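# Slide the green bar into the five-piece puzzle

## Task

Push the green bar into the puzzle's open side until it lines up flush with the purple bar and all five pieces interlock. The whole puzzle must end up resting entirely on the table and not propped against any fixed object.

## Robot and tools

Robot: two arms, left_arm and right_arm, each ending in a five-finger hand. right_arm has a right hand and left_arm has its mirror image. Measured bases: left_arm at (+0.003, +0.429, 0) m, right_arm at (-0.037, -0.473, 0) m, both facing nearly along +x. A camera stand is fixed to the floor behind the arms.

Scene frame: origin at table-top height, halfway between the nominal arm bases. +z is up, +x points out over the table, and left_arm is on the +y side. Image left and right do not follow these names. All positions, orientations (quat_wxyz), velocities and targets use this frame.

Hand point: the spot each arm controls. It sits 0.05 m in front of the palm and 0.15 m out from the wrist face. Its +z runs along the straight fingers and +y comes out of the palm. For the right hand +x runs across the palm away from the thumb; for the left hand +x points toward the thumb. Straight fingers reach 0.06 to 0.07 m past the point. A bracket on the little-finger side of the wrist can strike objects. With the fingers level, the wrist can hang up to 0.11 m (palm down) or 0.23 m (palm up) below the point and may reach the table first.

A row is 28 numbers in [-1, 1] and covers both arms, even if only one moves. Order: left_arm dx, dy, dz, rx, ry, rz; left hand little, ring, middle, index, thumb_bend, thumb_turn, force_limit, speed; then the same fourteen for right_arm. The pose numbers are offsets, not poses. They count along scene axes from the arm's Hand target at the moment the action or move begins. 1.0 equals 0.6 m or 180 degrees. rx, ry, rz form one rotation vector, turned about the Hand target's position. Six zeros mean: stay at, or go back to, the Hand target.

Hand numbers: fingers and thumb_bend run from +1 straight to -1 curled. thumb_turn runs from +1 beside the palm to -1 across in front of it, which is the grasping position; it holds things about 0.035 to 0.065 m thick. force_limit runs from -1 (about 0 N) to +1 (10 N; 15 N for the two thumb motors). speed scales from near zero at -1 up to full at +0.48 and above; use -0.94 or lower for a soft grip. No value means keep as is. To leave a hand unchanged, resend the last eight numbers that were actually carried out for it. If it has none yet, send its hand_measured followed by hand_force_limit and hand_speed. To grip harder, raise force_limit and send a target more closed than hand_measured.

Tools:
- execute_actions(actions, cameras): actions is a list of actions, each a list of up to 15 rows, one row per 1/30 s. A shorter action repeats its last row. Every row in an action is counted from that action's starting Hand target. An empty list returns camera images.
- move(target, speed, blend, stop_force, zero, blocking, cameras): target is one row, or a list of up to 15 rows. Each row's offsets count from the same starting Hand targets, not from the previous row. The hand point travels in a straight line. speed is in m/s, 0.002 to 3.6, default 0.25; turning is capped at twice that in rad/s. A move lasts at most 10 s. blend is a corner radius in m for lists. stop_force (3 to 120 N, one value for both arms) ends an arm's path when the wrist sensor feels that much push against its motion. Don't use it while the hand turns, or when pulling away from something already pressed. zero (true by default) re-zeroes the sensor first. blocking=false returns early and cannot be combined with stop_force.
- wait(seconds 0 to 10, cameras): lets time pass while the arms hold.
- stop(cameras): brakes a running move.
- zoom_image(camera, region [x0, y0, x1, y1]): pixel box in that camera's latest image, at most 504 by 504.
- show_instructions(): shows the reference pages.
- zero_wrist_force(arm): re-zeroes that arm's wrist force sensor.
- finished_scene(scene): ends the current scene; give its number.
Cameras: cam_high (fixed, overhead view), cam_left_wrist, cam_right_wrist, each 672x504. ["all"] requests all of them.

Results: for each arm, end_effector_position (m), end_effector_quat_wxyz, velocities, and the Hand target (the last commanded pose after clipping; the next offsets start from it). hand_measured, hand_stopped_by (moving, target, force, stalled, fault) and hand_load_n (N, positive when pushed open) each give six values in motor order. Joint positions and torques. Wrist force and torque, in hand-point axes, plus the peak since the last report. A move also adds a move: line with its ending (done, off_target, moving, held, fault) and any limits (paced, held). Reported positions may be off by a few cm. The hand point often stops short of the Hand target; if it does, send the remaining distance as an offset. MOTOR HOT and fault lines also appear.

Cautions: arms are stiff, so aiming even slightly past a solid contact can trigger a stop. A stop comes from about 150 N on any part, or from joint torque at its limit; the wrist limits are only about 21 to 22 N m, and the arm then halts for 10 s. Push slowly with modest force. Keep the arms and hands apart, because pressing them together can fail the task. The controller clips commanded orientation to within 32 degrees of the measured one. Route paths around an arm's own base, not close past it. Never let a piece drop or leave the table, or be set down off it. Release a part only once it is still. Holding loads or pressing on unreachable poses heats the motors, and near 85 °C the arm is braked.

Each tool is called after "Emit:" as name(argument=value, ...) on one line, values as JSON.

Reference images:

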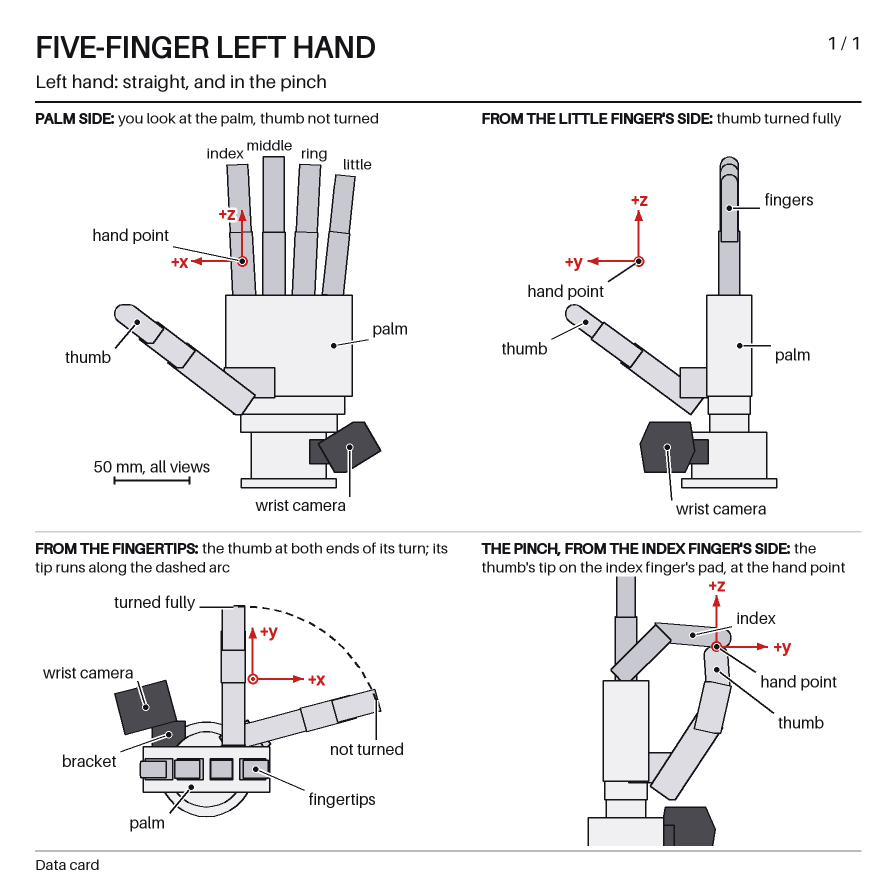

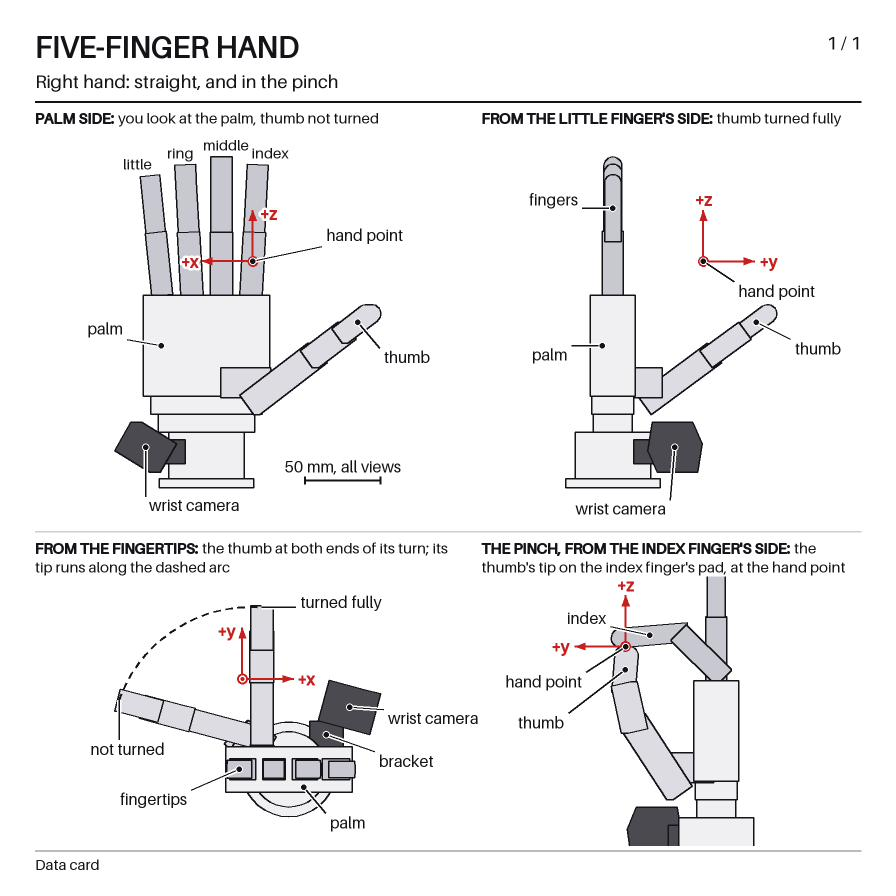

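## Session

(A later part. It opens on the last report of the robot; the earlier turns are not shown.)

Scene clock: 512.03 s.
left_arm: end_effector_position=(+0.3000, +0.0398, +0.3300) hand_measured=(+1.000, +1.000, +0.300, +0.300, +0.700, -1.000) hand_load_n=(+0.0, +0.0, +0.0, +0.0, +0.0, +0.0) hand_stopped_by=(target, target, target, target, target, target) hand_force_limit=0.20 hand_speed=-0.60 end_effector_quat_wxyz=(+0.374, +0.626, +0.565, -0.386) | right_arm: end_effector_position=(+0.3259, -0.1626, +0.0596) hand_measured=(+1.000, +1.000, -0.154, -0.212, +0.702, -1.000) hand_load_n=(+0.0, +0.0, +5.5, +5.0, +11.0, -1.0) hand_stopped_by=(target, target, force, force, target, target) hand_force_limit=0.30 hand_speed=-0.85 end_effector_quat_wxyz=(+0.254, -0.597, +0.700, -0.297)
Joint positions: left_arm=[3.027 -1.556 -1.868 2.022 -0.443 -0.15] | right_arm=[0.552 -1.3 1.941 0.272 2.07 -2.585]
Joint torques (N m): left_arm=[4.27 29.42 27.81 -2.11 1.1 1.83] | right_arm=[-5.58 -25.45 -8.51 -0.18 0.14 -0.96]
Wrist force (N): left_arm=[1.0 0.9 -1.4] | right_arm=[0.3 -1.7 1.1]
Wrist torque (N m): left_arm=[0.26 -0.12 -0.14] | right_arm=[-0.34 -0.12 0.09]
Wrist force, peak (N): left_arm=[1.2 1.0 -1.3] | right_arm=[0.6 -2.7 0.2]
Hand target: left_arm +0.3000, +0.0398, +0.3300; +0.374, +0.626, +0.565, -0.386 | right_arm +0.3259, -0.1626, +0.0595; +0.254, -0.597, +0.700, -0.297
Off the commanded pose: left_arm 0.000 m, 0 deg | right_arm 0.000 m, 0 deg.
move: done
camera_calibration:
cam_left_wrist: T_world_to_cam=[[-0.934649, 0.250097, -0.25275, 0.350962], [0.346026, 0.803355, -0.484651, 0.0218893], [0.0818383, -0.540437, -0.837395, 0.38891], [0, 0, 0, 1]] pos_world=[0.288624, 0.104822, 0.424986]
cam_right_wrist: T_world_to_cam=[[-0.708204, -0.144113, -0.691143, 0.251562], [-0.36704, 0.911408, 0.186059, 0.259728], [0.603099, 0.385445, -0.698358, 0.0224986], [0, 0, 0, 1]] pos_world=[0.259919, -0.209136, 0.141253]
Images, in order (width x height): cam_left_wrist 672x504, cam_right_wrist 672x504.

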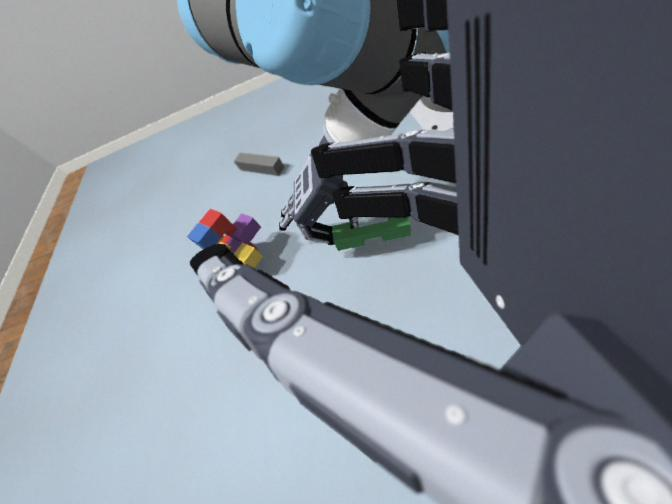

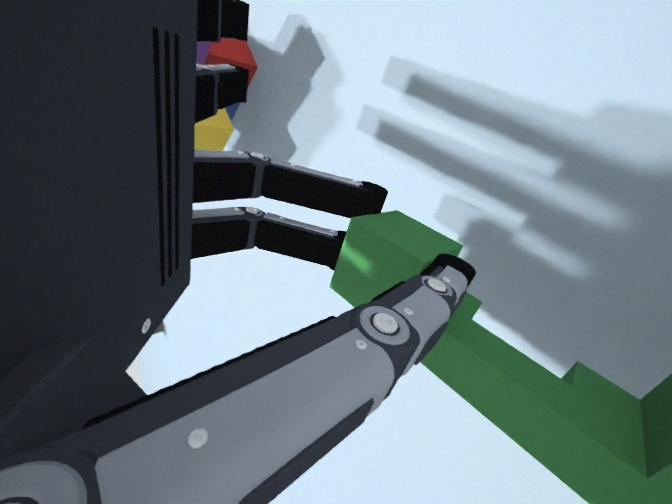

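Emit:
move(target=[0,0,0,0,0,0,1,1,0.3,0.3,0.7,-1,0.2,-0.6,0,0,0.03,-0.164,0.0275,0,1,1,-0.64,-0.64,0.7,-1,0.3,-0.85], speed=0.25, cameras=["cam_right_wrist","cam_left_wrist"])

Scene clock: 528.43 s.
left_arm: end_effector_position=(+0.3000, +0.0398, +0.3300) hand_measured=(+1.000, +1.000, +0.300, +0.300, +0.700, -1.000) hand_load_n=(+0.0, +0.0, +0.0, +0.0, +0.0, +0.0) hand_stopped_by=(target, target, target, target, target, target) hand_force_limit=0.20 hand_speed=-0.60 end_effector_quat_wxyz=(+0.374, +0.626, +0.565, -0.386) | right_arm: end_effector_position=(+0.3258, -0.1626, +0.0658) hand_measured=(+1.000, +1.000, -0.154, -0.212, +0.702, -1.000) hand_load_n=(+0.0, +0.0, +5.5, +5.0, +11.0, -1.0) hand_stopped_by=(target, target, force, force, target, target) hand_force_limit=0.30 hand_speed=-0.85 end_effector_quat_wxyz=(+0.192, -0.622, +0.675, -0.348)
Joint positions: left_arm=[3.027 -1.556 -1.868 2.022 -0.443 -0.15] | right_arm=[0.627 -1.212 1.82 0.421 2.215 -2.599]
Joint torques (N m): left_arm=[3.79 28.5 27.29 -2.19 1.04 1.63] | right_arm=[-7.53 -46.56 -9.58 -0.05 -1.06 -1.25]
Wrist force (N): left_arm=[1.0 0.9 -1.3] | right_arm=[1.1 -1.3 0.5]
Wrist torque (N m): left_arm=[0.26 -0.11 -0.14] | right_arm=[-0.22 -0.24 0.16]
Wrist force, peak (N): left_arm=[1.0 1.0 -1.4] | right_arm=[0.6 -2.4 0.2]
Hand target: left_arm +0.3000, +0.0398, +0.3300; +0.374, +0.626, +0.565, -0.386 | right_arm +0.3258, -0.1626, +0.0659; -0.192, +0.622, -0.675, +0.348 (not the last commanded pose)
Off the commanded pose: left_arm 0.000 m, 0 deg | right_arm 0.012 m, 20 deg.
move: held (right_arm; a check stopped the path); limits=held
pose unreachable (right arm): on one or more control steps of this call, first in action 0 (counted from 0), this arm could not follow its commanded pose, so it was not sent that pose on those steps. It may still have moved: this result reports where it is.
cause: moving toward the commanded pose would bring a part of the arm too close to another arm (a part of this arm just beyond joint 4 (wrist 1) and a part of the left arm just beyond its joint 6 (wrist 3), 17 mm apart when this arm was first held).
camera_calibration:
cam_left_wrist: T_world_to_cam=[[-0.934649, 0.250097, -0.25275, 0.350962], [0.346026, 0.803355, -0.484651, 0.0218893], [0.0818383, -0.540437, -0.837395, 0.38891], [0, 0, 0, 1]] pos_world=[0.288624, 0.104822, 0.424986]
cam_right_wrist: T_world_to_cam=[[-0.726614, -0.2612, -0.635458, 0.239073], [-0.365646, 0.930065, 0.0358016, 0.271058], [0.581666, 0.258367, -0.771305, 0.0180013], [0, 0, 0, 1]] pos_world=[0.262355, -0.194307, 0.156101]
Images, in order (width x height): cam_left_wrist 672x504, cam_right_wrist 672x504.

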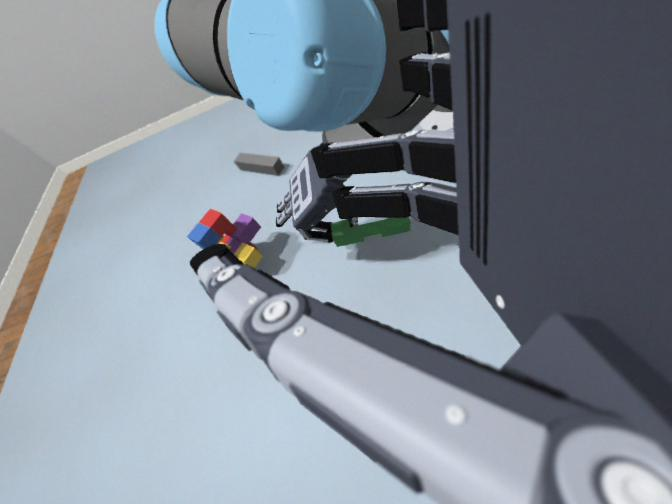

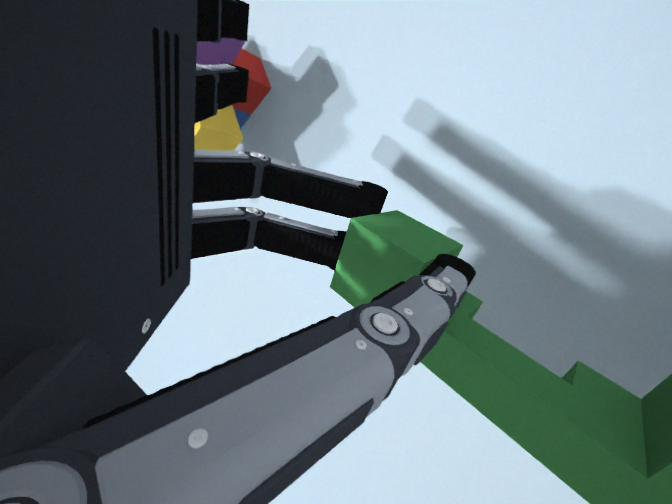

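Emit:
move(target=[0,0.25,0.083,0,0,0,1,1,0.3,0.3,0.7,-1,0.2,-0.6,0,0,0,0,0,0,1,1,-0.64,-0.64,0.7,-1,0.3,-0.85], speed=0.25)

Emit:
move(target=[0,0,0,0,0,0,1,1,0.3,0.3,0.7,-1,0.2,-0.6,0,0,0.03,-0.164,0.0275,0,1,1,-0.64,-0.64,0.7,-1,0.3,-0.85], speed=0.25, cameras=["cam_high","cam_left_wrist","cam_right_wrist"])

Scene clock: 537.33 s.
left_arm: end_effector_position=(+0.3000, +0.1897, +0.3798) hand_measured=(+1.000, +1.000, +0.300, +0.300, +0.700, -1.000) hand_load_n=(+0.0, +0.0, +0.0, +0.0, -0.5, +0.5) hand_stopped_by=(target, target, target, target, target, target) hand_force_limit=0.20 hand_speed=-0.60 end_effector_quat_wxyz=(+0.374, +0.626, +0.565, -0.386) | right_arm: end_effector_position=(+0.3258, -0.1626, +0.0659) hand_measured=(+1.000, +1.000, -0.154, -0.212, +0.702, -1.000) hand_load_n=(+0.0, +0.0, +5.5, +4.5, +11.0, -1.0) hand_stopped_by=(target, target, force, force, target, target) hand_force_limit=0.30 hand_speed=-0.85 end_effector_quat_wxyz=(+0.192, -0.622, +0.675, -0.348)
Joint positions: left_arm=[3.648 -1.365 -2.144 1.103 -0.681 0.995] | right_arm=[0.627 -1.212 1.82 0.421 2.215 -2.598]
Joint torques (N m): left_arm=[6.86 2.83 25.01 -4.94 -0.25 1.93] | right_arm=[-6.47 -48.18 -9.72 0.06 -0.99 1.32]
Wrist force (N): left_arm=[1.4 0.7 -1.0] | right_arm=[1.0 -1.0 0.7]
Wrist torque (N m): left_arm=[0.23 -0.18 -0.13] | right_arm=[-0.19 -0.23 0.17]
Wrist force, peak (N): left_arm=[1.3 0.8 -2.9] | right_arm=[1.1 -1.7 0.9]
Hand target: left_arm +0.3000, +0.1898, +0.3798; +0.374, +0.626, +0.565, -0.386 | right_arm +0.3258, -0.1626, +0.0659; -0.192, +0.622, -0.675, +0.348
Off the commanded pose: left_arm 0.000 m, 0 deg | right_arm 0.000 m, 0 deg.
move: done

Scene clock: 538.90 s.
left_arm: end_effector_position=(+0.3000, +0.1898, +0.3798) hand_measured=(+1.000, +1.000, +0.300, +0.300, +0.700, -1.000) hand_load_n=(+0.0, +0.0, +0.0, +0.0, +0.0, +0.0) hand_stopped_by=(target, target, target, target, target, target) hand_force_limit=0.20 hand_speed=-0.60 end_effector_quat_wxyz=(+0.374, +0.626, +0.565, -0.386) | right_arm: end_effector_position=(+0.3258, -0.1625, +0.0838) hand_measured=(+1.000, +1.000, -0.154, -0.212, +0.702, -1.000) hand_load_n=(+0.0, +0.0, +5.0, +5.0, +11.0, -0.5) hand_stopped_by=(target, target, force, force, target, target) hand_force_limit=0.30 hand_speed=-0.85 end_effector_quat_wxyz=(+0.002, +0.664, -0.572, +0.481)
Joint positions: left_arm=[3.648 -1.365 -2.144 1.103 -0.681 0.995] | right_arm=[0.783 -0.902 1.486 0.902 2.573 -2.535]
Joint torques (N m): left_arm=[6.37 1.98 13.81 -4.89 -0.05 1.93] | right_arm=[-2.93 -43.84 -18.79 5.58 3.26 -0.88]
Wrist force (N): left_arm=[1.2 0.7 -1.0] | right_arm=[2.0 -1.3 0.8]
Wrist torque (N m): left_arm=[0.23 -0.15 -0.14] | right_arm=[-0.20 -0.41 0.15]
Wrist force, peak (N): left_arm=[1.3 0.9 -1.2] | right_arm=[2.1 -1.3 1.1]
Hand target: left_arm +0.3000, +0.1898, +0.3798; +0.374, +0.626, +0.565, -0.386 | right_arm +0.3258, -0.1626, +0.0839; +0.002, +0.664, -0.572, +0.481
Off the commanded pose: left_arm 0.000 m, 0 deg | right_arm 0.000 m, 0 deg.
move: done
camera_calibration:
cam_left_wrist: T_world_to_cam=[[-0.934657, 0.250078, -0.252738, 0.326036], [0.346003, 0.803361, -0.484657, -0.0744705], [0.0818381, -0.540437, -0.837395, 0.511678], [0, 0, 0, 1]] pos_world=[0.288625, 0.254822, 0.474786]
cam_right_wrist: T_world_to_cam=[[-0.770681, -0.52407, -0.362494, 0.199317], [-0.381545, 0.835135, -0.396198, 0.296328], [0.510367, -0.167035, -0.843579, -0.00795357], [0, 0, 0, 1]] pos_world=[0.270732, -0.144346, 0.182947]

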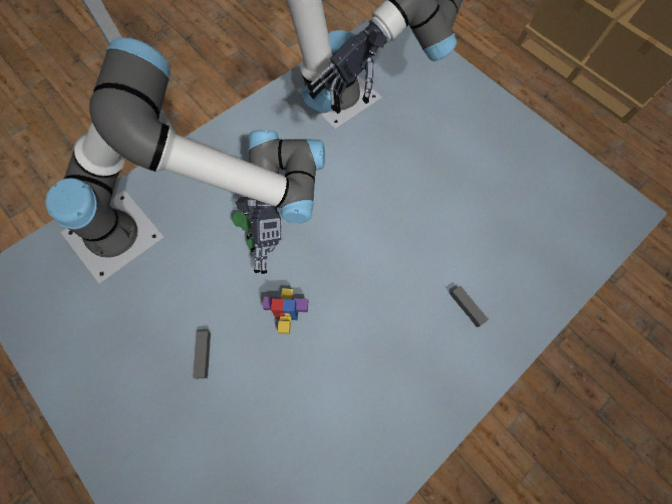

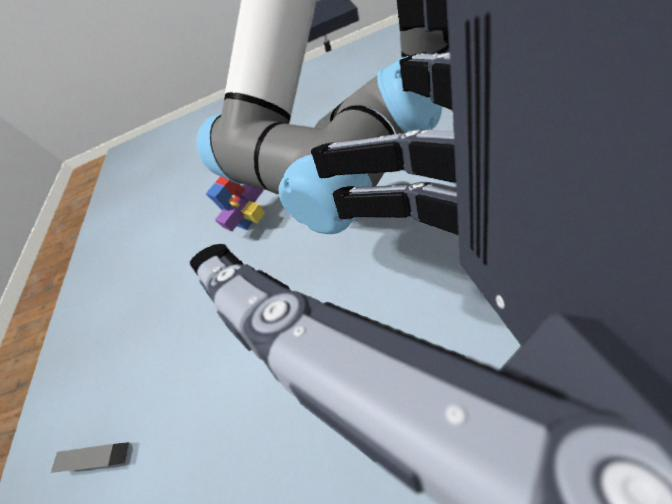

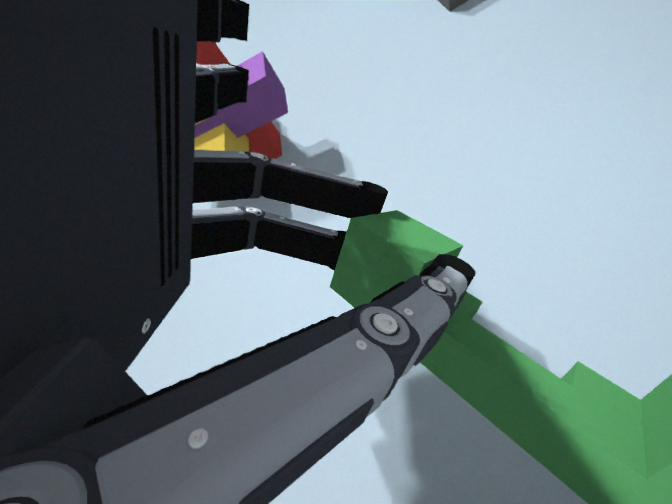

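Emit:
move(target=[0,0,0,0,0,0,1,1,0.3,0.3,0.7,-1,0.2,-0.6,0,0,0,-0.1205,0.02,0,1,1,-0.64,-0.64,0.7,-1,0.3,-0.85], speed=0.25)

Emit:
move(target=[0,0,0,0,0,0,1,1,0.3,0.3,0.7,-1,0.2,-0.6,0,0,-0.0667,0,0,0,1,1,-0.64,-0.64,0.7,-1,0.3,-0.85], speed=0.06, cameras=["cam_high","cam_left_wrist","cam_right_wrist"])

Scene clock: 550.53 s.
left_arm: end_effector_position=(+0.3000, +0.1898, +0.3798) hand_measured=(+1.000, +1.000, +0.300, +0.300, +0.700, -1.000) hand_load_n=(+0.0, +0.0, +0.0, +0.0, +0.0, +0.0) hand_stopped_by=(target, target, target, target, target, target) hand_force_limit=0.20 hand_speed=-0.60 end_effector_quat_wxyz=(+0.374, +0.626, +0.565, -0.386) | right_arm: end_effector_position=(+0.3262, -0.1622, +0.0839) hand_measured=(+1.000, +1.000, -0.154, -0.212, +0.702, -1.000) hand_load_n=(+0.0, +0.0, +5.0, +5.0, +11.0, +0.0) hand_stopped_by=(target, target, force, force, target, target) hand_force_limit=0.30 hand_speed=-0.85 end_effector_quat_wxyz=(+0.119, +0.669, -0.488, +0.547)
Joint positions: left_arm=[3.648 -1.365 -2.145 1.103 -0.681 0.995] | right_arm=[0.839 -0.694 1.351 1.23 2.738 -2.384]
Joint torques (N m): left_arm=[7.17 2.19 12.08 -4.85 0.16 1.8] | right_arm=[-7.25 -61.93 -7.66 1.95 -0.54 -1.36]
Wrist force (N): left_arm=[1.3 0.8 -0.9] | right_arm=[2.6 -0.8 1.1]
Wrist torque (N m): left_arm=[0.24 -0.16 -0.14] | right_arm=[-0.15 -0.52 0.19]
Wrist force, peak (N): left_arm=[1.2 0.9 -1.4] | right_arm=[6.3 -3.0 0.0]
Hand target: left_arm +0.3000, +0.1898, +0.3798; +0.374, +0.626, +0.565, -0.386 | right_arm +0.3261, -0.1623, +0.0839; +0.119, +0.669, -0.488, +0.547 (not the last commanded pose)
Off the commanded pose: left_arm 0.000 m, 0 deg | right_arm 0.000 m, 4 deg.
move: held (right_arm; a check stopped the path); limits=held
pose unreachable (right arm): on one or more control steps of this call, first in action 0 (counted from 0), this arm could not follow its commanded pose, so it was not sent that pose on those steps. It may still have moved: this result reports where it is.
cause: moving toward the commanded pose would bring two parts of the arm too close to each other (joints 4 (wrist 1) to 6 (wrist 3) lie between them).

Scene clock: 551.50 s.
left_arm: end_effector_position=(+0.3000, +0.1898, +0.3798) hand_measured=(+1.000, +1.000, +0.300, +0.300, +0.700, -1.000) hand_load_n=(+0.0, +0.0, +0.0, +0.0, +0.0, +0.5) hand_stopped_by=(target, target, target, target, target, target) hand_force_limit=0.20 hand_speed=-0.60 end_effector_quat_wxyz=(+0.374, +0.626, +0.565, -0.386) | right_arm: end_effector_position=(+0.3261, -0.1623, +0.0438) hand_measured=(+1.000, +1.000, -0.154, -0.212, +0.702, -1.000) hand_load_n=(+0.0, +0.0, +5.5, +5.0, +11.0, +0.0) hand_stopped_by=(target, target, force, force, target, target) hand_force_limit=0.30 hand_speed=-0.85 end_effector_quat_wxyz=(+0.119, +0.669, -0.488, +0.547) end_effector_velocity=(+0.000, +0.000, +0.003) end_effector_angular_velocity=(+0.000, +0.001, +0.000)
Joint positions: left_arm=[3.648 -1.365 -2.145 1.103 -0.681 0.995] | right_arm=[0.839 -0.633 1.354 1.166 2.738 -2.384]
Joint velocities: left_arm=[within noise] | right_arm=[0 -0.004 -0.002 0.005 -0.001 -0.001]
Joint torques (N m): left_arm=[6.78 2.54 12.22 -4.78 0.33 1.77] | right_arm=[-6.82 -69.65 -23.47 5.97 0.37 -1.41]
Wrist force (N): left_arm=[1.3 0.9 -1.0] | right_arm=[2.6 -1.1 0.8]
Wrist torque (N m): left_arm=[0.26 -0.16 -0.14] | right_arm=[-0.17 -0.50 0.18]
Wrist force, peak (N): left_arm=[1.4 1.1 -1.0] | right_arm=[3.0 -1.2 0.7]
Hand target: left_arm +0.3000, +0.1898, +0.3798; +0.374, +0.626, +0.565, -0.386 | right_arm +0.3261, -0.1623, +0.0439; +0.119, +0.669, -0.488, +0.547
Off the commanded pose: left_arm 0.000 m, 0 deg | right_arm 0.000 m, 0 deg.
move: done
camera_calibration:
cam_left_wrist: T_world_to_cam=[[-0.934649, 0.250097, -0.25275, 0.326035], [0.346026, 0.803355, -0.484651, -0.0744783], [0.0818383, -0.540437, -0.837395, 0.511678], [0, 0, 0, 1]] pos_world=[0.288624, 0.254822, 0.474786]
cam_right_wrist: T_world_to_cam=[[-0.781649, -0.606973, -0.143558, 0.165633], [-0.410966, 0.674336, -0.613496, 0.273447], [0.469182, -0.420541, -0.776539, -0.0724656], [0, 0, 0, 1]] pos_world=[0.275844, -0.114335, 0.135264]

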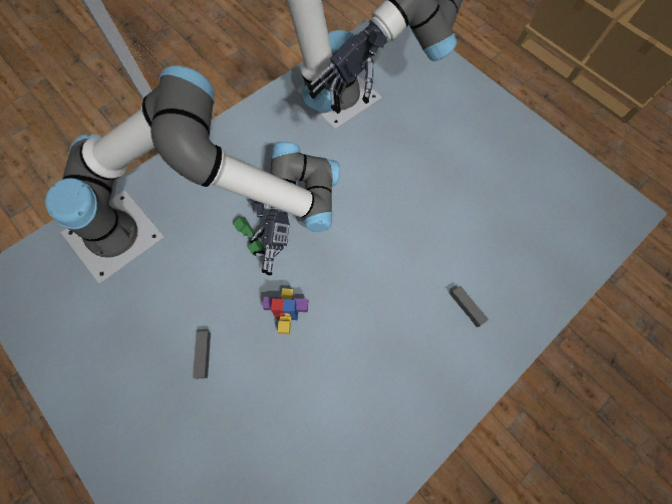

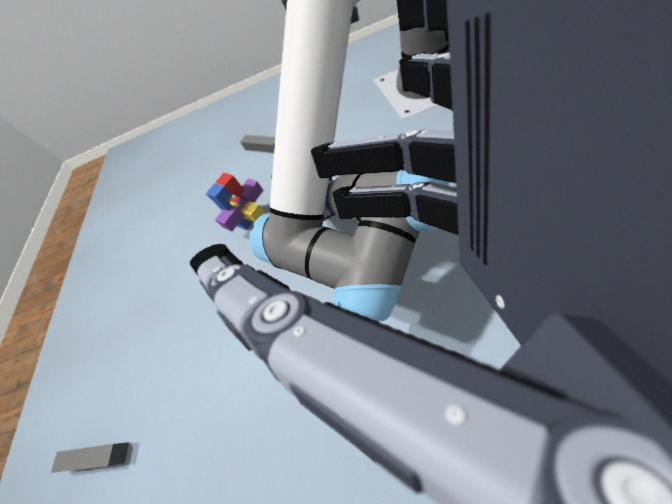

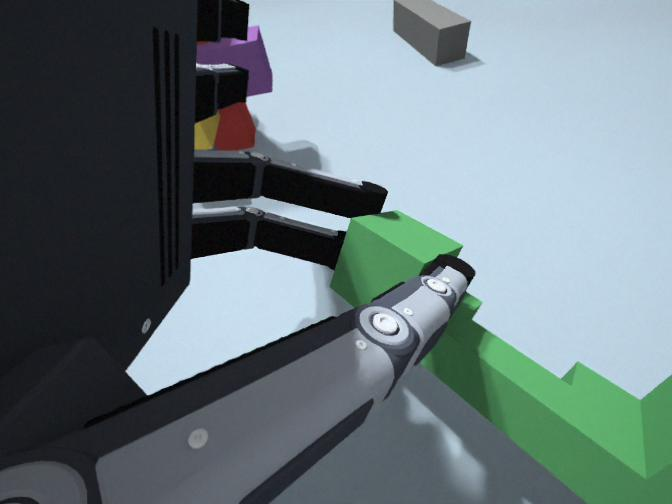

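Emit:
move(target=[0,0,0,0,0,0,1,1,0.3,0.3,0.7,-1,0.2,-0.6,0,0,-0.0467,0,0,0,1,1,-0.64,-0.64,0.7,-1,0.3,-0.85], speed=0.015, stop_force=4, cameras=["cam_high","cam_right_wrist"])

Scene clock: 557.37 s.
left_arm: end_effector_position=(+0.3000, +0.1898, +0.3798) hand_measured=(+1.000, +1.000, +0.300, +0.300, +0.700, -1.000) hand_load_n=(+0.0, +0.0, +0.0, +0.0, +0.0, +0.0) hand_stopped_by=(target, target, target, target, target, target) hand_force_limit=0.20 hand_speed=-0.60 end_effector_quat_wxyz=(+0.374, +0.626, +0.565, -0.386) | right_arm: end_effector_position=(+0.3261, -0.1623, +0.0261) hand_measured=(+1.000, +1.000, -0.154, -0.212, +0.702, -1.000) hand_load_n=(+0.0, +0.0, +5.0, +5.0, +11.0, -1.5) hand_stopped_by=(target, target, force, force, target, target) hand_force_limit=0.30 hand_speed=-0.85 end_effector_quat_wxyz=(+0.119, +0.669, -0.488, +0.547)
Joint positions: left_arm=[3.648 -1.365 -2.145 1.103 -0.681 0.995] | right_arm=[0.839 -0.604 1.352 1.139 2.738 -2.384]
Joint torques (N m): left_arm=[5.92 2.38 12.85 -4.77 0.68 1.89] | right_arm=[-4.63 -66.27 -6.69 5.32 -0.73 1.02]
Wrist force (N): left_arm=[1.3 0.7 -0.9] | right_arm=[4.4 -1.7 -0.1]
Wrist torque (N m): left_arm=[0.22 -0.16 -0.14] | right_arm=[-0.26 -0.49 0.12]
Wrist force, peak (N): left_arm=[1.5 0.9 -1.1] | right_arm=[9.4 -5.6 -3.2]
Hand target: left_arm +0.3000, +0.1898, +0.3798; +0.374, +0.626, +0.565, -0.386 | right_arm +0.3261, -0.1623, +0.0261; +0.119, +0.669, -0.488, +0.547 (not the last commanded pose)
Off the commanded pose: left_arm 0.000 m, 0 deg | right_arm 0.010 m, 0 deg.
move: contact (right_arm)
camera_calibration:
cam_right_wrist: T_world_to_cam=[[-0.781592, -0.607067, -0.143473, 0.163117], [-0.411074, 0.674252, -0.613516, 0.262543], [0.469183, -0.420541, -0.776539, -0.0861684], [0, 0, 0, 1]] pos_world=[0.275844, -0.114235, 0.117564]
Images, in order (width x height): cam_high 672x504, cam_right_wrist 672x504.

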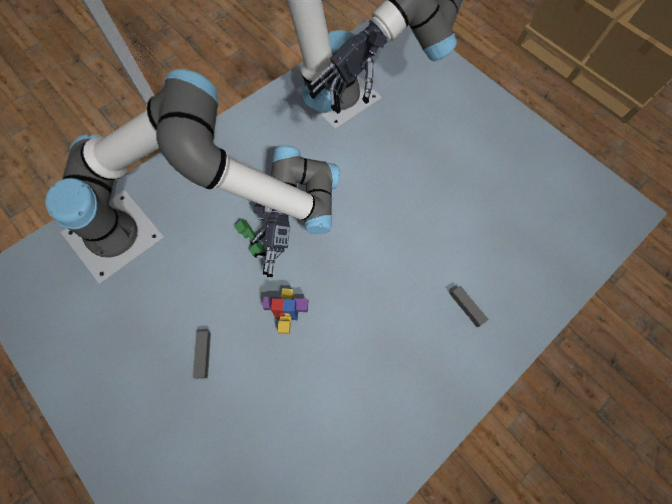

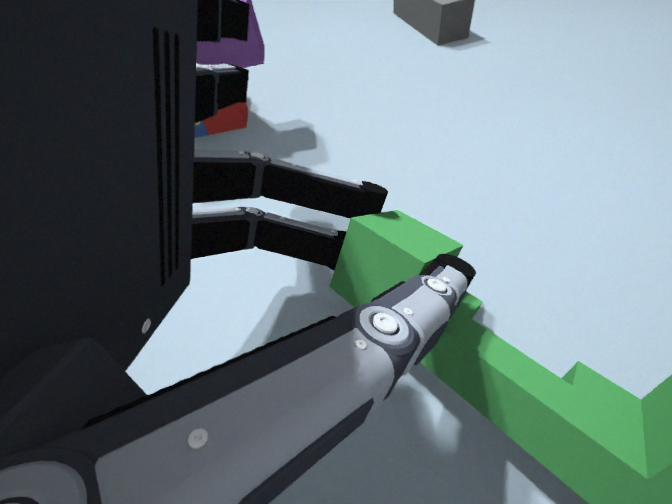

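Emit:
move(target=[0,0,0,0,0,0,1,1,0.3,0.3,0.7,-1,0.2,-0.6,0,0,-0.002,0,0,0,1,1,0.2,0.2,0.7,-1,0.3,-0.6], speed=0.015, cameras=["cam_high","cam_right_wrist"])

Scene clock: 571.03 s.
left_arm: end_effector_position=(+0.3000, +0.1898, +0.3798) hand_measured=(+1.000, +1.000, +0.300, +0.300, +0.700, -1.000) hand_load_n=(+0.0, +0.0, +0.0, +0.0, +0.0, +0.5) hand_stopped_by=(target, target, target, target, target, target) hand_force_limit=0.20 hand_speed=-0.60 end_effector_quat_wxyz=(+0.374, +0.626, +0.565, -0.386) | right_arm: end_effector_position=(+0.3261, -0.1623, +0.0249) hand_measured=(+1.000, +1.000, +0.200, +0.200, +0.700, -1.000) hand_load_n=(+0.0, +0.0, +0.0, +0.0, +0.0, +0.0) hand_stopped_by=(target, target, target, target, target, target) hand_force_limit=0.30 hand_speed=-0.60 end_effector_quat_wxyz=(+0.119, +0.669, -0.488, +0.547)
Joint positions: left_arm=[3.648 -1.365 -2.145 1.103 -0.681 0.995] | right_arm=[0.839 -0.602 1.352 1.137 2.738 -2.384]
Joint torques (N m): left_arm=[5.47 3.26 11.74 -4.83 0.88 1.85] | right_arm=[-3.61 -53.67 -24.52 1.91 1.21 1.22]
Wrist force (N): left_arm=[1.3 0.9 -1.0] | right_arm=[2.9 -1.3 0.8]
Wrist torque (N m): left_arm=[0.25 -0.15 -0.14] | right_arm=[-0.21 -0.52 0.15]
Wrist force, peak (N): left_arm=[1.3 1.1 -1.1] | right_arm=[5.2 -2.2 -0.7]
Hand target: left_arm +0.3000, +0.1898, +0.3798; +0.374, +0.626, +0.565, -0.386 | right_arm +0.3261, -0.1623, +0.0249; +0.119, +0.669, -0.488, +0.547
Off the commanded pose: left_arm 0.000 m, 0 deg | right_arm 0.000 m, 0 deg.
move: done
camera_calibration:
cam_right_wrist: T_world_to_cam=[[-0.781592, -0.607067, -0.143473, 0.16293], [-0.411074, 0.674252, -0.613516, 0.261745], [0.469183, -0.420541, -0.776539, -0.0871779], [0, 0, 0, 1]] pos_world=[0.275844, -0.114235, 0.116264]
Images, in order (width x height): cam_high 672x504, cam_right_wrist 672x504.

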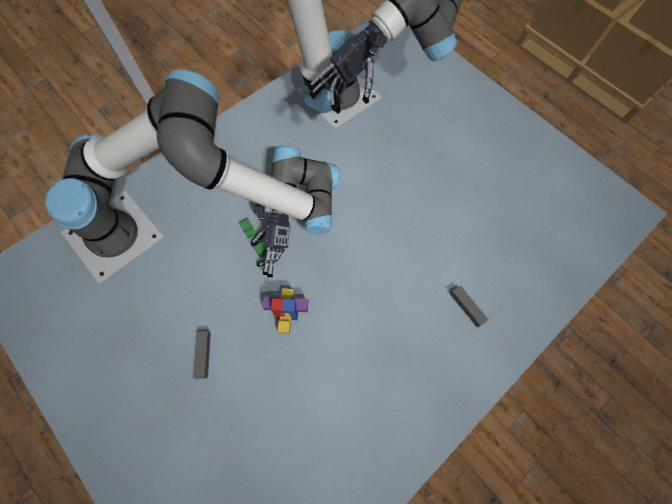

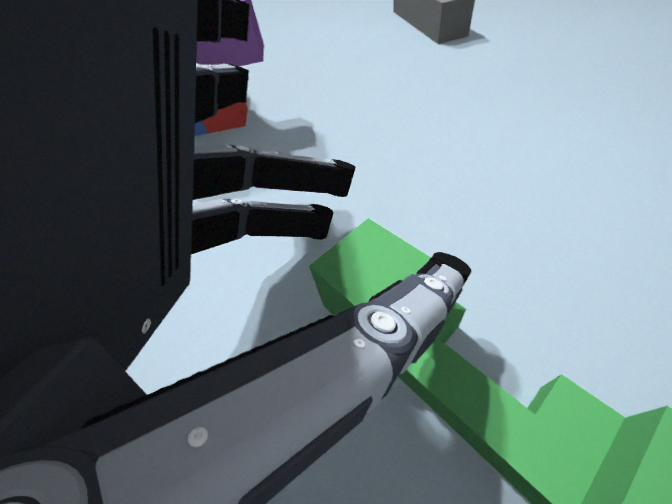

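Emit:
move(target=[0,0,0,0,0,0,1,1,0.3,0.3,0.7,-1,0.2,-0.6,0.005,0.03,0.11,0,0,0,1,1,0.2,0.2,0.7,-1,0.3,-0.6], speed=0.12, cameras=["cam_right_wrist"])

Scene clock: 575.03 s.
left_arm: end_effector_position=(+0.3000, +0.1898, +0.3798) hand_measured=(+1.000, +1.000, +0.300, +0.300, +0.700, -1.000) hand_load_n=(+0.0, +0.0, +0.0, +0.5, +0.0, +0.5) hand_stopped_by=(target, target, target, target, target, target) hand_force_limit=0.20 hand_speed=-0.60 end_effector_quat_wxyz=(+0.374, +0.626, +0.565, -0.386) | right_arm: end_effector_position=(+0.3288, -0.1462, +0.0838) hand_measured=(+1.000, +1.000, +0.200, +0.200, +0.700, -1.000) hand_load_n=(+0.0, +0.0, +0.0, +0.0, +0.0, +0.0) hand_stopped_by=(target, target, target, target, target, target) hand_force_limit=0.30 hand_speed=-0.60 end_effector_quat_wxyz=(+0.119, +0.670, -0.488, +0.547)
Joint positions: left_arm=[3.648 -1.365 -2.145 1.103 -0.681 0.995] | right_arm=[0.854 -0.661 1.293 1.288 2.733 -2.349]
Joint torques (N m): left_arm=[6.29 3.38 12.46 -4.68 1.12 1.88] | right_arm=[-0.33 -51.43 -9.26 1.51 1.33 -0.18]
Wrist force (N): left_arm=[1.4 0.7 -0.8] | right_arm=[3.3 -1.2 0.8]
Wrist torque (N m): left_arm=[0.22 -0.17 -0.13] | right_arm=[-0.18 -0.56 0.17]
Wrist force, peak (N): left_arm=[1.4 0.9 -1.2] | right_arm=[6.5 -4.1 -2.1]
Hand target: left_arm +0.3000, +0.1898, +0.3798; +0.374, +0.626, +0.565, -0.386 | right_arm +0.3288, -0.1463, +0.0838; +0.119, +0.670, -0.488, +0.547 (not the last commanded pose)
Off the commanded pose: left_arm 0.000 m, 0 deg | right_arm 0.007 m, 0 deg.
move: held (right_arm; a check stopped the path); limits=held
pose unreachable (right arm): on one or more control steps of this call, first in action 0 (counted from 0), this arm could not follow its commanded pose, so it was not sent that pose on those steps. It may still have moved: this result reports where it is.
cause: moving toward the commanded pose would bring two parts of the arm too close to each other (joints 4 (wrist 1) to 6 (wrist 3) lie between them).
camera_calibration:
cam_right_wrist: T_world_to_cam=[[-0.78129, -0.607357, -0.143887, 0.18304], [-0.411287, 0.674356, -0.61326, 0.288315], [0.469499, -0.419955, -0.776665, -0.0359019], [0, 0, 0, 1]] pos_world=[0.278444, -0.098333, 0.175265]
Images, in order (width x height): cam_right_wrist 672x504.

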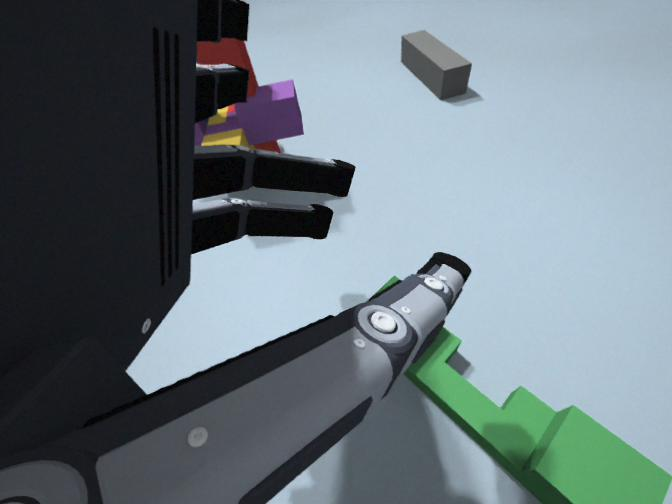

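Emit:
move(target=[0,0,0,0,0,0,1,1,0.3,0.3,0.7,-1,0.2,-0.6,-0.03,0,0.09,0.318,-0.0532,0,1,1,0.2,0.2,0.7,-1,0.3,-0.6], speed=0.5, cameras=["cam_right_wrist","cam_left_wrist"])

Scene clock: 580.03 s.
left_arm: end_effector_position=(+0.3000, +0.1898, +0.3798) hand_measured=(+1.000, +1.000, +0.300, +0.300, +0.700, -1.000) hand_load_n=(+0.0, +0.0, +0.0, +0.0, +0.0, +0.0) hand_stopped_by=(target, target, target, target, target, target) hand_force_limit=0.20 hand_speed=-0.60 end_effector_quat_wxyz=(+0.374, +0.626, +0.565, -0.386) | right_arm: end_effector_position=(+0.3108, -0.1463, +0.1378) hand_measured=(+1.000, +1.000, +0.200, +0.200, +0.700, -1.000) hand_load_n=(+0.0, +0.0, +0.0, +0.0, +0.0, +0.0) hand_stopped_by=(target, target, target, target, target, target) hand_force_limit=0.30 hand_speed=-0.60 end_effector_quat_wxyz=(+0.255, -0.599, +0.698, -0.299)
Joint positions: left_arm=[3.648 -1.365 -2.145 1.103 -0.681 0.995] | right_arm=[0.616 -1.383 1.822 0.498 2.11 -2.534]
Joint torques (N m): left_arm=[6.45 3.42 11.96 -4.71 1.44 1.98] | right_arm=[-6.2 -41.55 -10.73 0.13 -1.02 -0.01]
Wrist force (N): left_arm=[1.1 0.7 -1.0] | right_arm=[0.5 -1.8 0.3]
Wrist torque (N m): left_arm=[0.23 -0.12 -0.15] | right_arm=[-0.31 -0.14 0.11]
Wrist force, peak (N): left_arm=[1.4 0.9 -1.2] | right_arm=[3.2 -1.0 0.8]
Hand target: left_arm +0.3000, +0.1898, +0.3798; +0.374, +0.626, +0.565, -0.386 | right_arm +0.3108, -0.1463, +0.1378; +0.255, -0.599, +0.698, -0.298
Off the commanded pose: left_arm 0.000 m, 0 deg | right_arm 0.000 m, 0 deg.
move: done
camera_calibration:
cam_left_wrist: T_world_to_cam=[[-0.934649, 0.250097, -0.25275, 0.326035], [0.346026, 0.803355, -0.484651, -0.0744783], [0.0818383, -0.540437, -0.837395, 0.511678], [0, 0, 0, 1]] pos_world=[0.288624, 0.254822, 0.474786]
cam_right_wrist: T_world_to_cam=[[-0.704711, -0.149604, -0.693543, 0.295647], [-0.371837, 0.910393, 0.181444, 0.226929], [0.604252, 0.385751, -0.697192, 0.0794592], [0, 0, 0, 1]] pos_world=[0.244713, -0.193016, 0.219267]
Images, in order (width x height): cam_left_wrist 672x504, cam_right_wrist 672x504.

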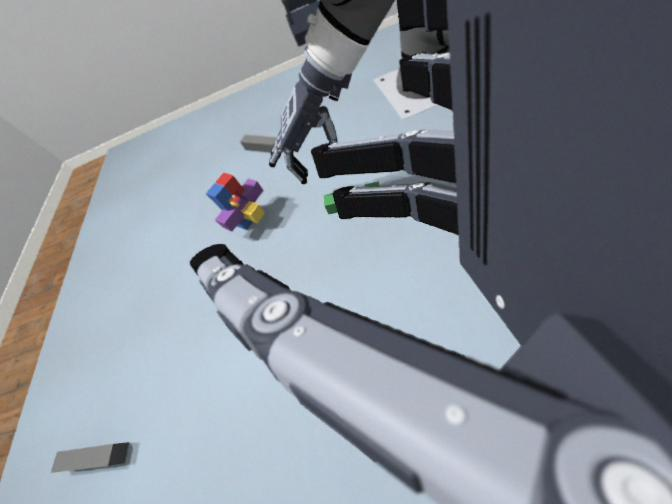

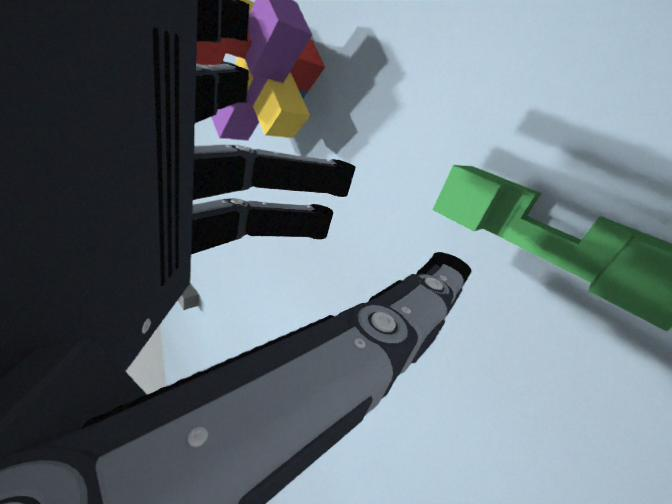

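Emit:
zoom_image(camera="cam_right_wrist", region=[420, 150, 672, 350])

Scaled by 2.000 from the camera's 672x504 image, which has a finer 960x720 frame.

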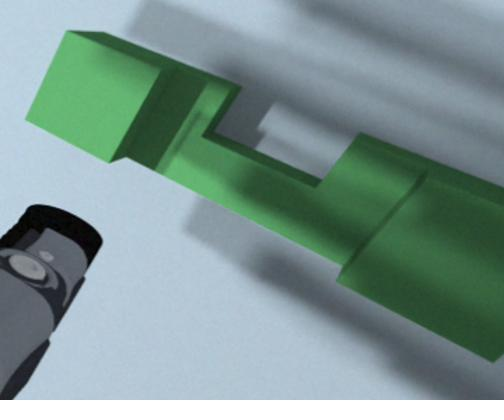

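Emit:
move(target=[0,0,0,0,0,0,1,1,0.3,0.3,0.7,-1,0.2,-0.6,0.0208,-0.0243,-0.1047,0.0092,0.0548,0,1,1,0.25,0.25,0.7,-1,0.3,-0.5], speed=0.2, cameras=["cam_right_wrist"])

Scene clock: 627.77 s.
left_arm: end_effector_position=(+0.3000, +0.1898, +0.3798) hand_measured=(+1.000, +1.000, +0.300, +0.300, +0.700, -1.000) hand_load_n=(+0.0, +0.0, +0.0, +0.0, +0.0, +0.5) hand_stopped_by=(target, target, target, target, target, target) hand_force_limit=0.20 hand_speed=-0.60 end_effector_quat_wxyz=(+0.374, +0.626, +0.565, -0.386) | right_arm: end_effector_position=(+0.3233, -0.1609, +0.0750) hand_measured=(+1.000, +1.000, +0.250, +0.250, +0.700, -1.000) hand_load_n=(-0.5, +0.0, +0.0, +0.0, +0.0, +0.0) hand_stopped_by=(target, target, target, target, target, target) hand_force_limit=0.30 hand_speed=-0.50 end_effector_quat_wxyz=(+0.203, -0.618, +0.722, -0.236)
Joint positions: left_arm=[3.648 -1.365 -2.145 1.103 -0.681 0.995] | right_arm=[0.49 -1.279 1.836 0.489 1.942 -2.58]
Joint torques (N m): left_arm=[5.95 3.39 12.47 -4.53 1.42 1.88] | right_arm=[-8.68 -28.57 -28.12 3.39 -1.02 1.11]
Wrist force (N): left_arm=[1.0 0.9 -1.1] | right_arm=[0.5 -1.7 0.1]
Wrist torque (N m): left_arm=[0.26 -0.13 -0.15] | right_arm=[-0.26 -0.12 0.10]
Wrist force, peak (N): left_arm=[1.5 1.1 -0.9] | right_arm=[0.3 -2.6 -0.6]
Hand target: left_arm +0.3000, +0.1898, +0.3798; +0.374, +0.626, +0.565, -0.386 | right_arm +0.3233, -0.1609, +0.0749; +0.203, -0.618, +0.722, -0.236
Off the commanded pose: left_arm 0.000 m, 0 deg | right_arm 0.000 m, 0 deg.
move: done
camera_calibration:
cam_right_wrist: T_world_to_cam=[[-0.813241, -0.13107, -0.566974, 0.287349], [-0.332999, 0.903834, 0.268694, 0.236024], [0.477233, 0.407315, -0.778681, 0.0844159], [0, 0, 0, 1]] pos_world=[0.271994, -0.210047, 0.165234]
Images, in order (width x height): cam_right_wrist 672x504.

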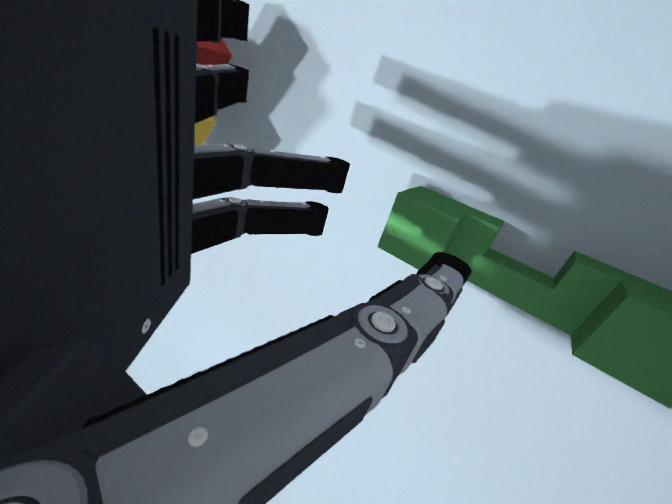

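Emit:
move(target=[[0,0,0,0,0,0,1,1,0.3,0.3,0.7,-1,0.2,-0.6,-0.0049,0.0007,-0.04,0,0,0,1,1,0.25,0.25,0.7,-1,0.3,-0.5],[0,0,0,0,0,0,1,1,0.3,0.3,0.7,-1,0.2,-0.6,-0.0049,0.0007,-0.07,0,0,0,1,1,0.25,0.25,0.7,-1,0.3,-0.5]], speed=[0.06,0.015], stop_force=4, cameras=["cam_right_wrist"])

Scene clock: 639.67 s.
left_arm: end_effector_position=(+0.3000, +0.1898, +0.3798) hand_measured=(+1.000, +1.000, +0.300, +0.300, +0.700, -1.000) hand_load_n=(+0.0, +0.0, +0.0, +0.0, +0.0, +0.0) hand_stopped_by=(target, target, target, target, target, target) hand_force_limit=0.20 hand_speed=-0.60 end_effector_quat_wxyz=(+0.374, +0.626, +0.565, -0.386) | right_arm: end_effector_position=(+0.3203, -0.1605, +0.0345) hand_measured=(+1.000, +1.000, +0.250, +0.250, +0.700, -1.000) hand_load_n=(+0.0, +0.0, -0.5, +0.0, +0.0, +0.0) hand_stopped_by=(target, target, target, target, target, target) hand_force_limit=0.30 hand_speed=-0.50 end_effector_quat_wxyz=(+0.203, -0.618, +0.722, -0.236)
Joint positions: left_arm=[3.648 -1.365 -2.145 1.103 -0.681 0.995] | right_arm=[0.495 -1.225 1.886 0.387 1.944 -2.575]
Joint torques (N m): left_arm=[6.32 4.35 12.65 -4.66 1.33 1.78] | right_arm=[-1.99 -45.51 -26.25 0.17 -1.34 -1.47]
Wrist force (N): left_arm=[1.1 0.7 -1.0] | right_arm=[0.3 -3.6 -1.9]
Wrist torque (N m): left_arm=[0.23 -0.14 -0.15] | right_arm=[-0.22 -0.13 0.08]
Wrist force, peak (N): left_arm=[1.5 0.6 -1.3] | right_arm=[-0.5 -11.3 -11.4]
Hand target: left_arm +0.3000, +0.1898, +0.3798; +0.374, +0.626, +0.565, -0.386 | right_arm +0.3203, -0.1605, +0.0345; +0.203, -0.618, +0.722, -0.236 (not the last commanded pose)
Off the commanded pose: left_arm 0.000 m, 0 deg | right_arm 0.002 m, 0 deg.
move: contact (right_arm); path passed 1 of 2 targets
camera_calibration:
cam_right_wrist: T_world_to_cam=[[-0.813443, -0.131012, -0.566698, 0.262031], [-0.332919, 0.903792, 0.268932, 0.245486], [0.476944, 0.407425, -0.7788, 0.0542627], [0, 0, 0, 1]] pos_world=[0.268994, -0.209647, 0.124733]
Images, in order (width x height): cam_right_wrist 672x504.

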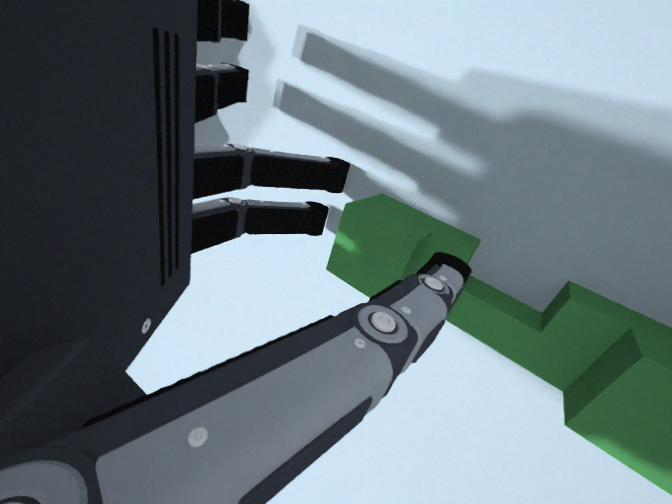

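Emit:
move(target=[0,0,0,0,0,0,1,1,0.3,0.3,0.7,-1,0.2,-0.6,0,0,0.0017,0,0,0,1,1,-0.6,-0.6,0.7,-1,0.3,-0.85], speed=0.02, cameras=["cam_right_wrist"])

Scene clock: 642.97 s.
left_arm: end_effector_position=(+0.3000, +0.1898, +0.3798) hand_measured=(+1.000, +1.000, +0.300, +0.300, +0.700, -1.000) hand_load_n=(+0.0, +0.0, +0.0, +0.0, +0.0, +0.5) hand_stopped_by=(target, target, target, target, target, target) hand_force_limit=0.20 hand_speed=-0.60 end_effector_quat_wxyz=(+0.374, +0.626, +0.565, -0.386) | right_arm: end_effector_position=(+0.3203, -0.1605, +0.0355) hand_measured=(+1.000, +1.000, -0.150, -0.234, +0.702, -1.000) hand_load_n=(-0.5, +0.0, +1.0, +7.5, +10.0, -3.0) hand_stopped_by=(target, target, force, force, target, target) hand_force_limit=0.30 hand_speed=-0.85 end_effector_quat_wxyz=(+0.203, -0.618, +0.722, -0.236)
Joint positions: left_arm=[3.648 -1.365 -2.145 1.103 -0.681 0.995] | right_arm=[0.495 -1.227 1.885 0.389 1.944 -2.575]
Joint torques (N m): left_arm=[5.01 4.04 11.98 -4.49 1.41 1.83] | right_arm=[6.63 -35.66 -21.01 0.4 -0.96 -0.76]
Wrist force (N): left_arm=[1.2 0.8 -0.8] | right_arm=[0.1 -1.9 -1.1]
Wrist torque (N m): left_arm=[0.23 -0.14 -0.14] | right_arm=[-0.33 -0.08 0.11]
Wrist force, peak (N): left_arm=[1.4 1.1 -1.1] | right_arm=[0.5 -3.8 -2.1]
Hand target: left_arm +0.3000, +0.1898, +0.3798; +0.374, +0.626, +0.565, -0.386 | right_arm +0.3203, -0.1605, +0.0355; +0.203, -0.618, +0.722, -0.236
Off the commanded pose: left_arm 0.000 m, 0 deg | right_arm 0.000 m, 0 deg.
move: done
camera_calibration:
cam_right_wrist: T_world_to_cam=[[-0.813443, -0.131012, -0.566698, 0.262597], [-0.332919, 0.903792, 0.268932, 0.245217], [0.476944, 0.407425, -0.7788, 0.0550415], [0, 0, 0, 1]] pos_world=[0.268994, -0.209647, 0.125733]
Images, in order (width x height): cam_right_wrist 672x504.

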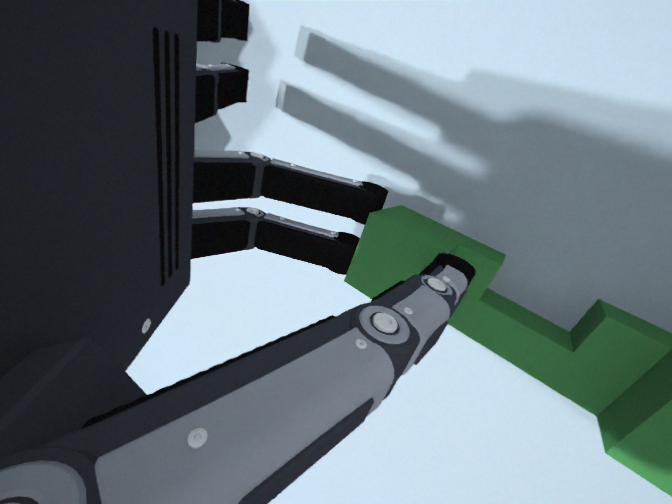

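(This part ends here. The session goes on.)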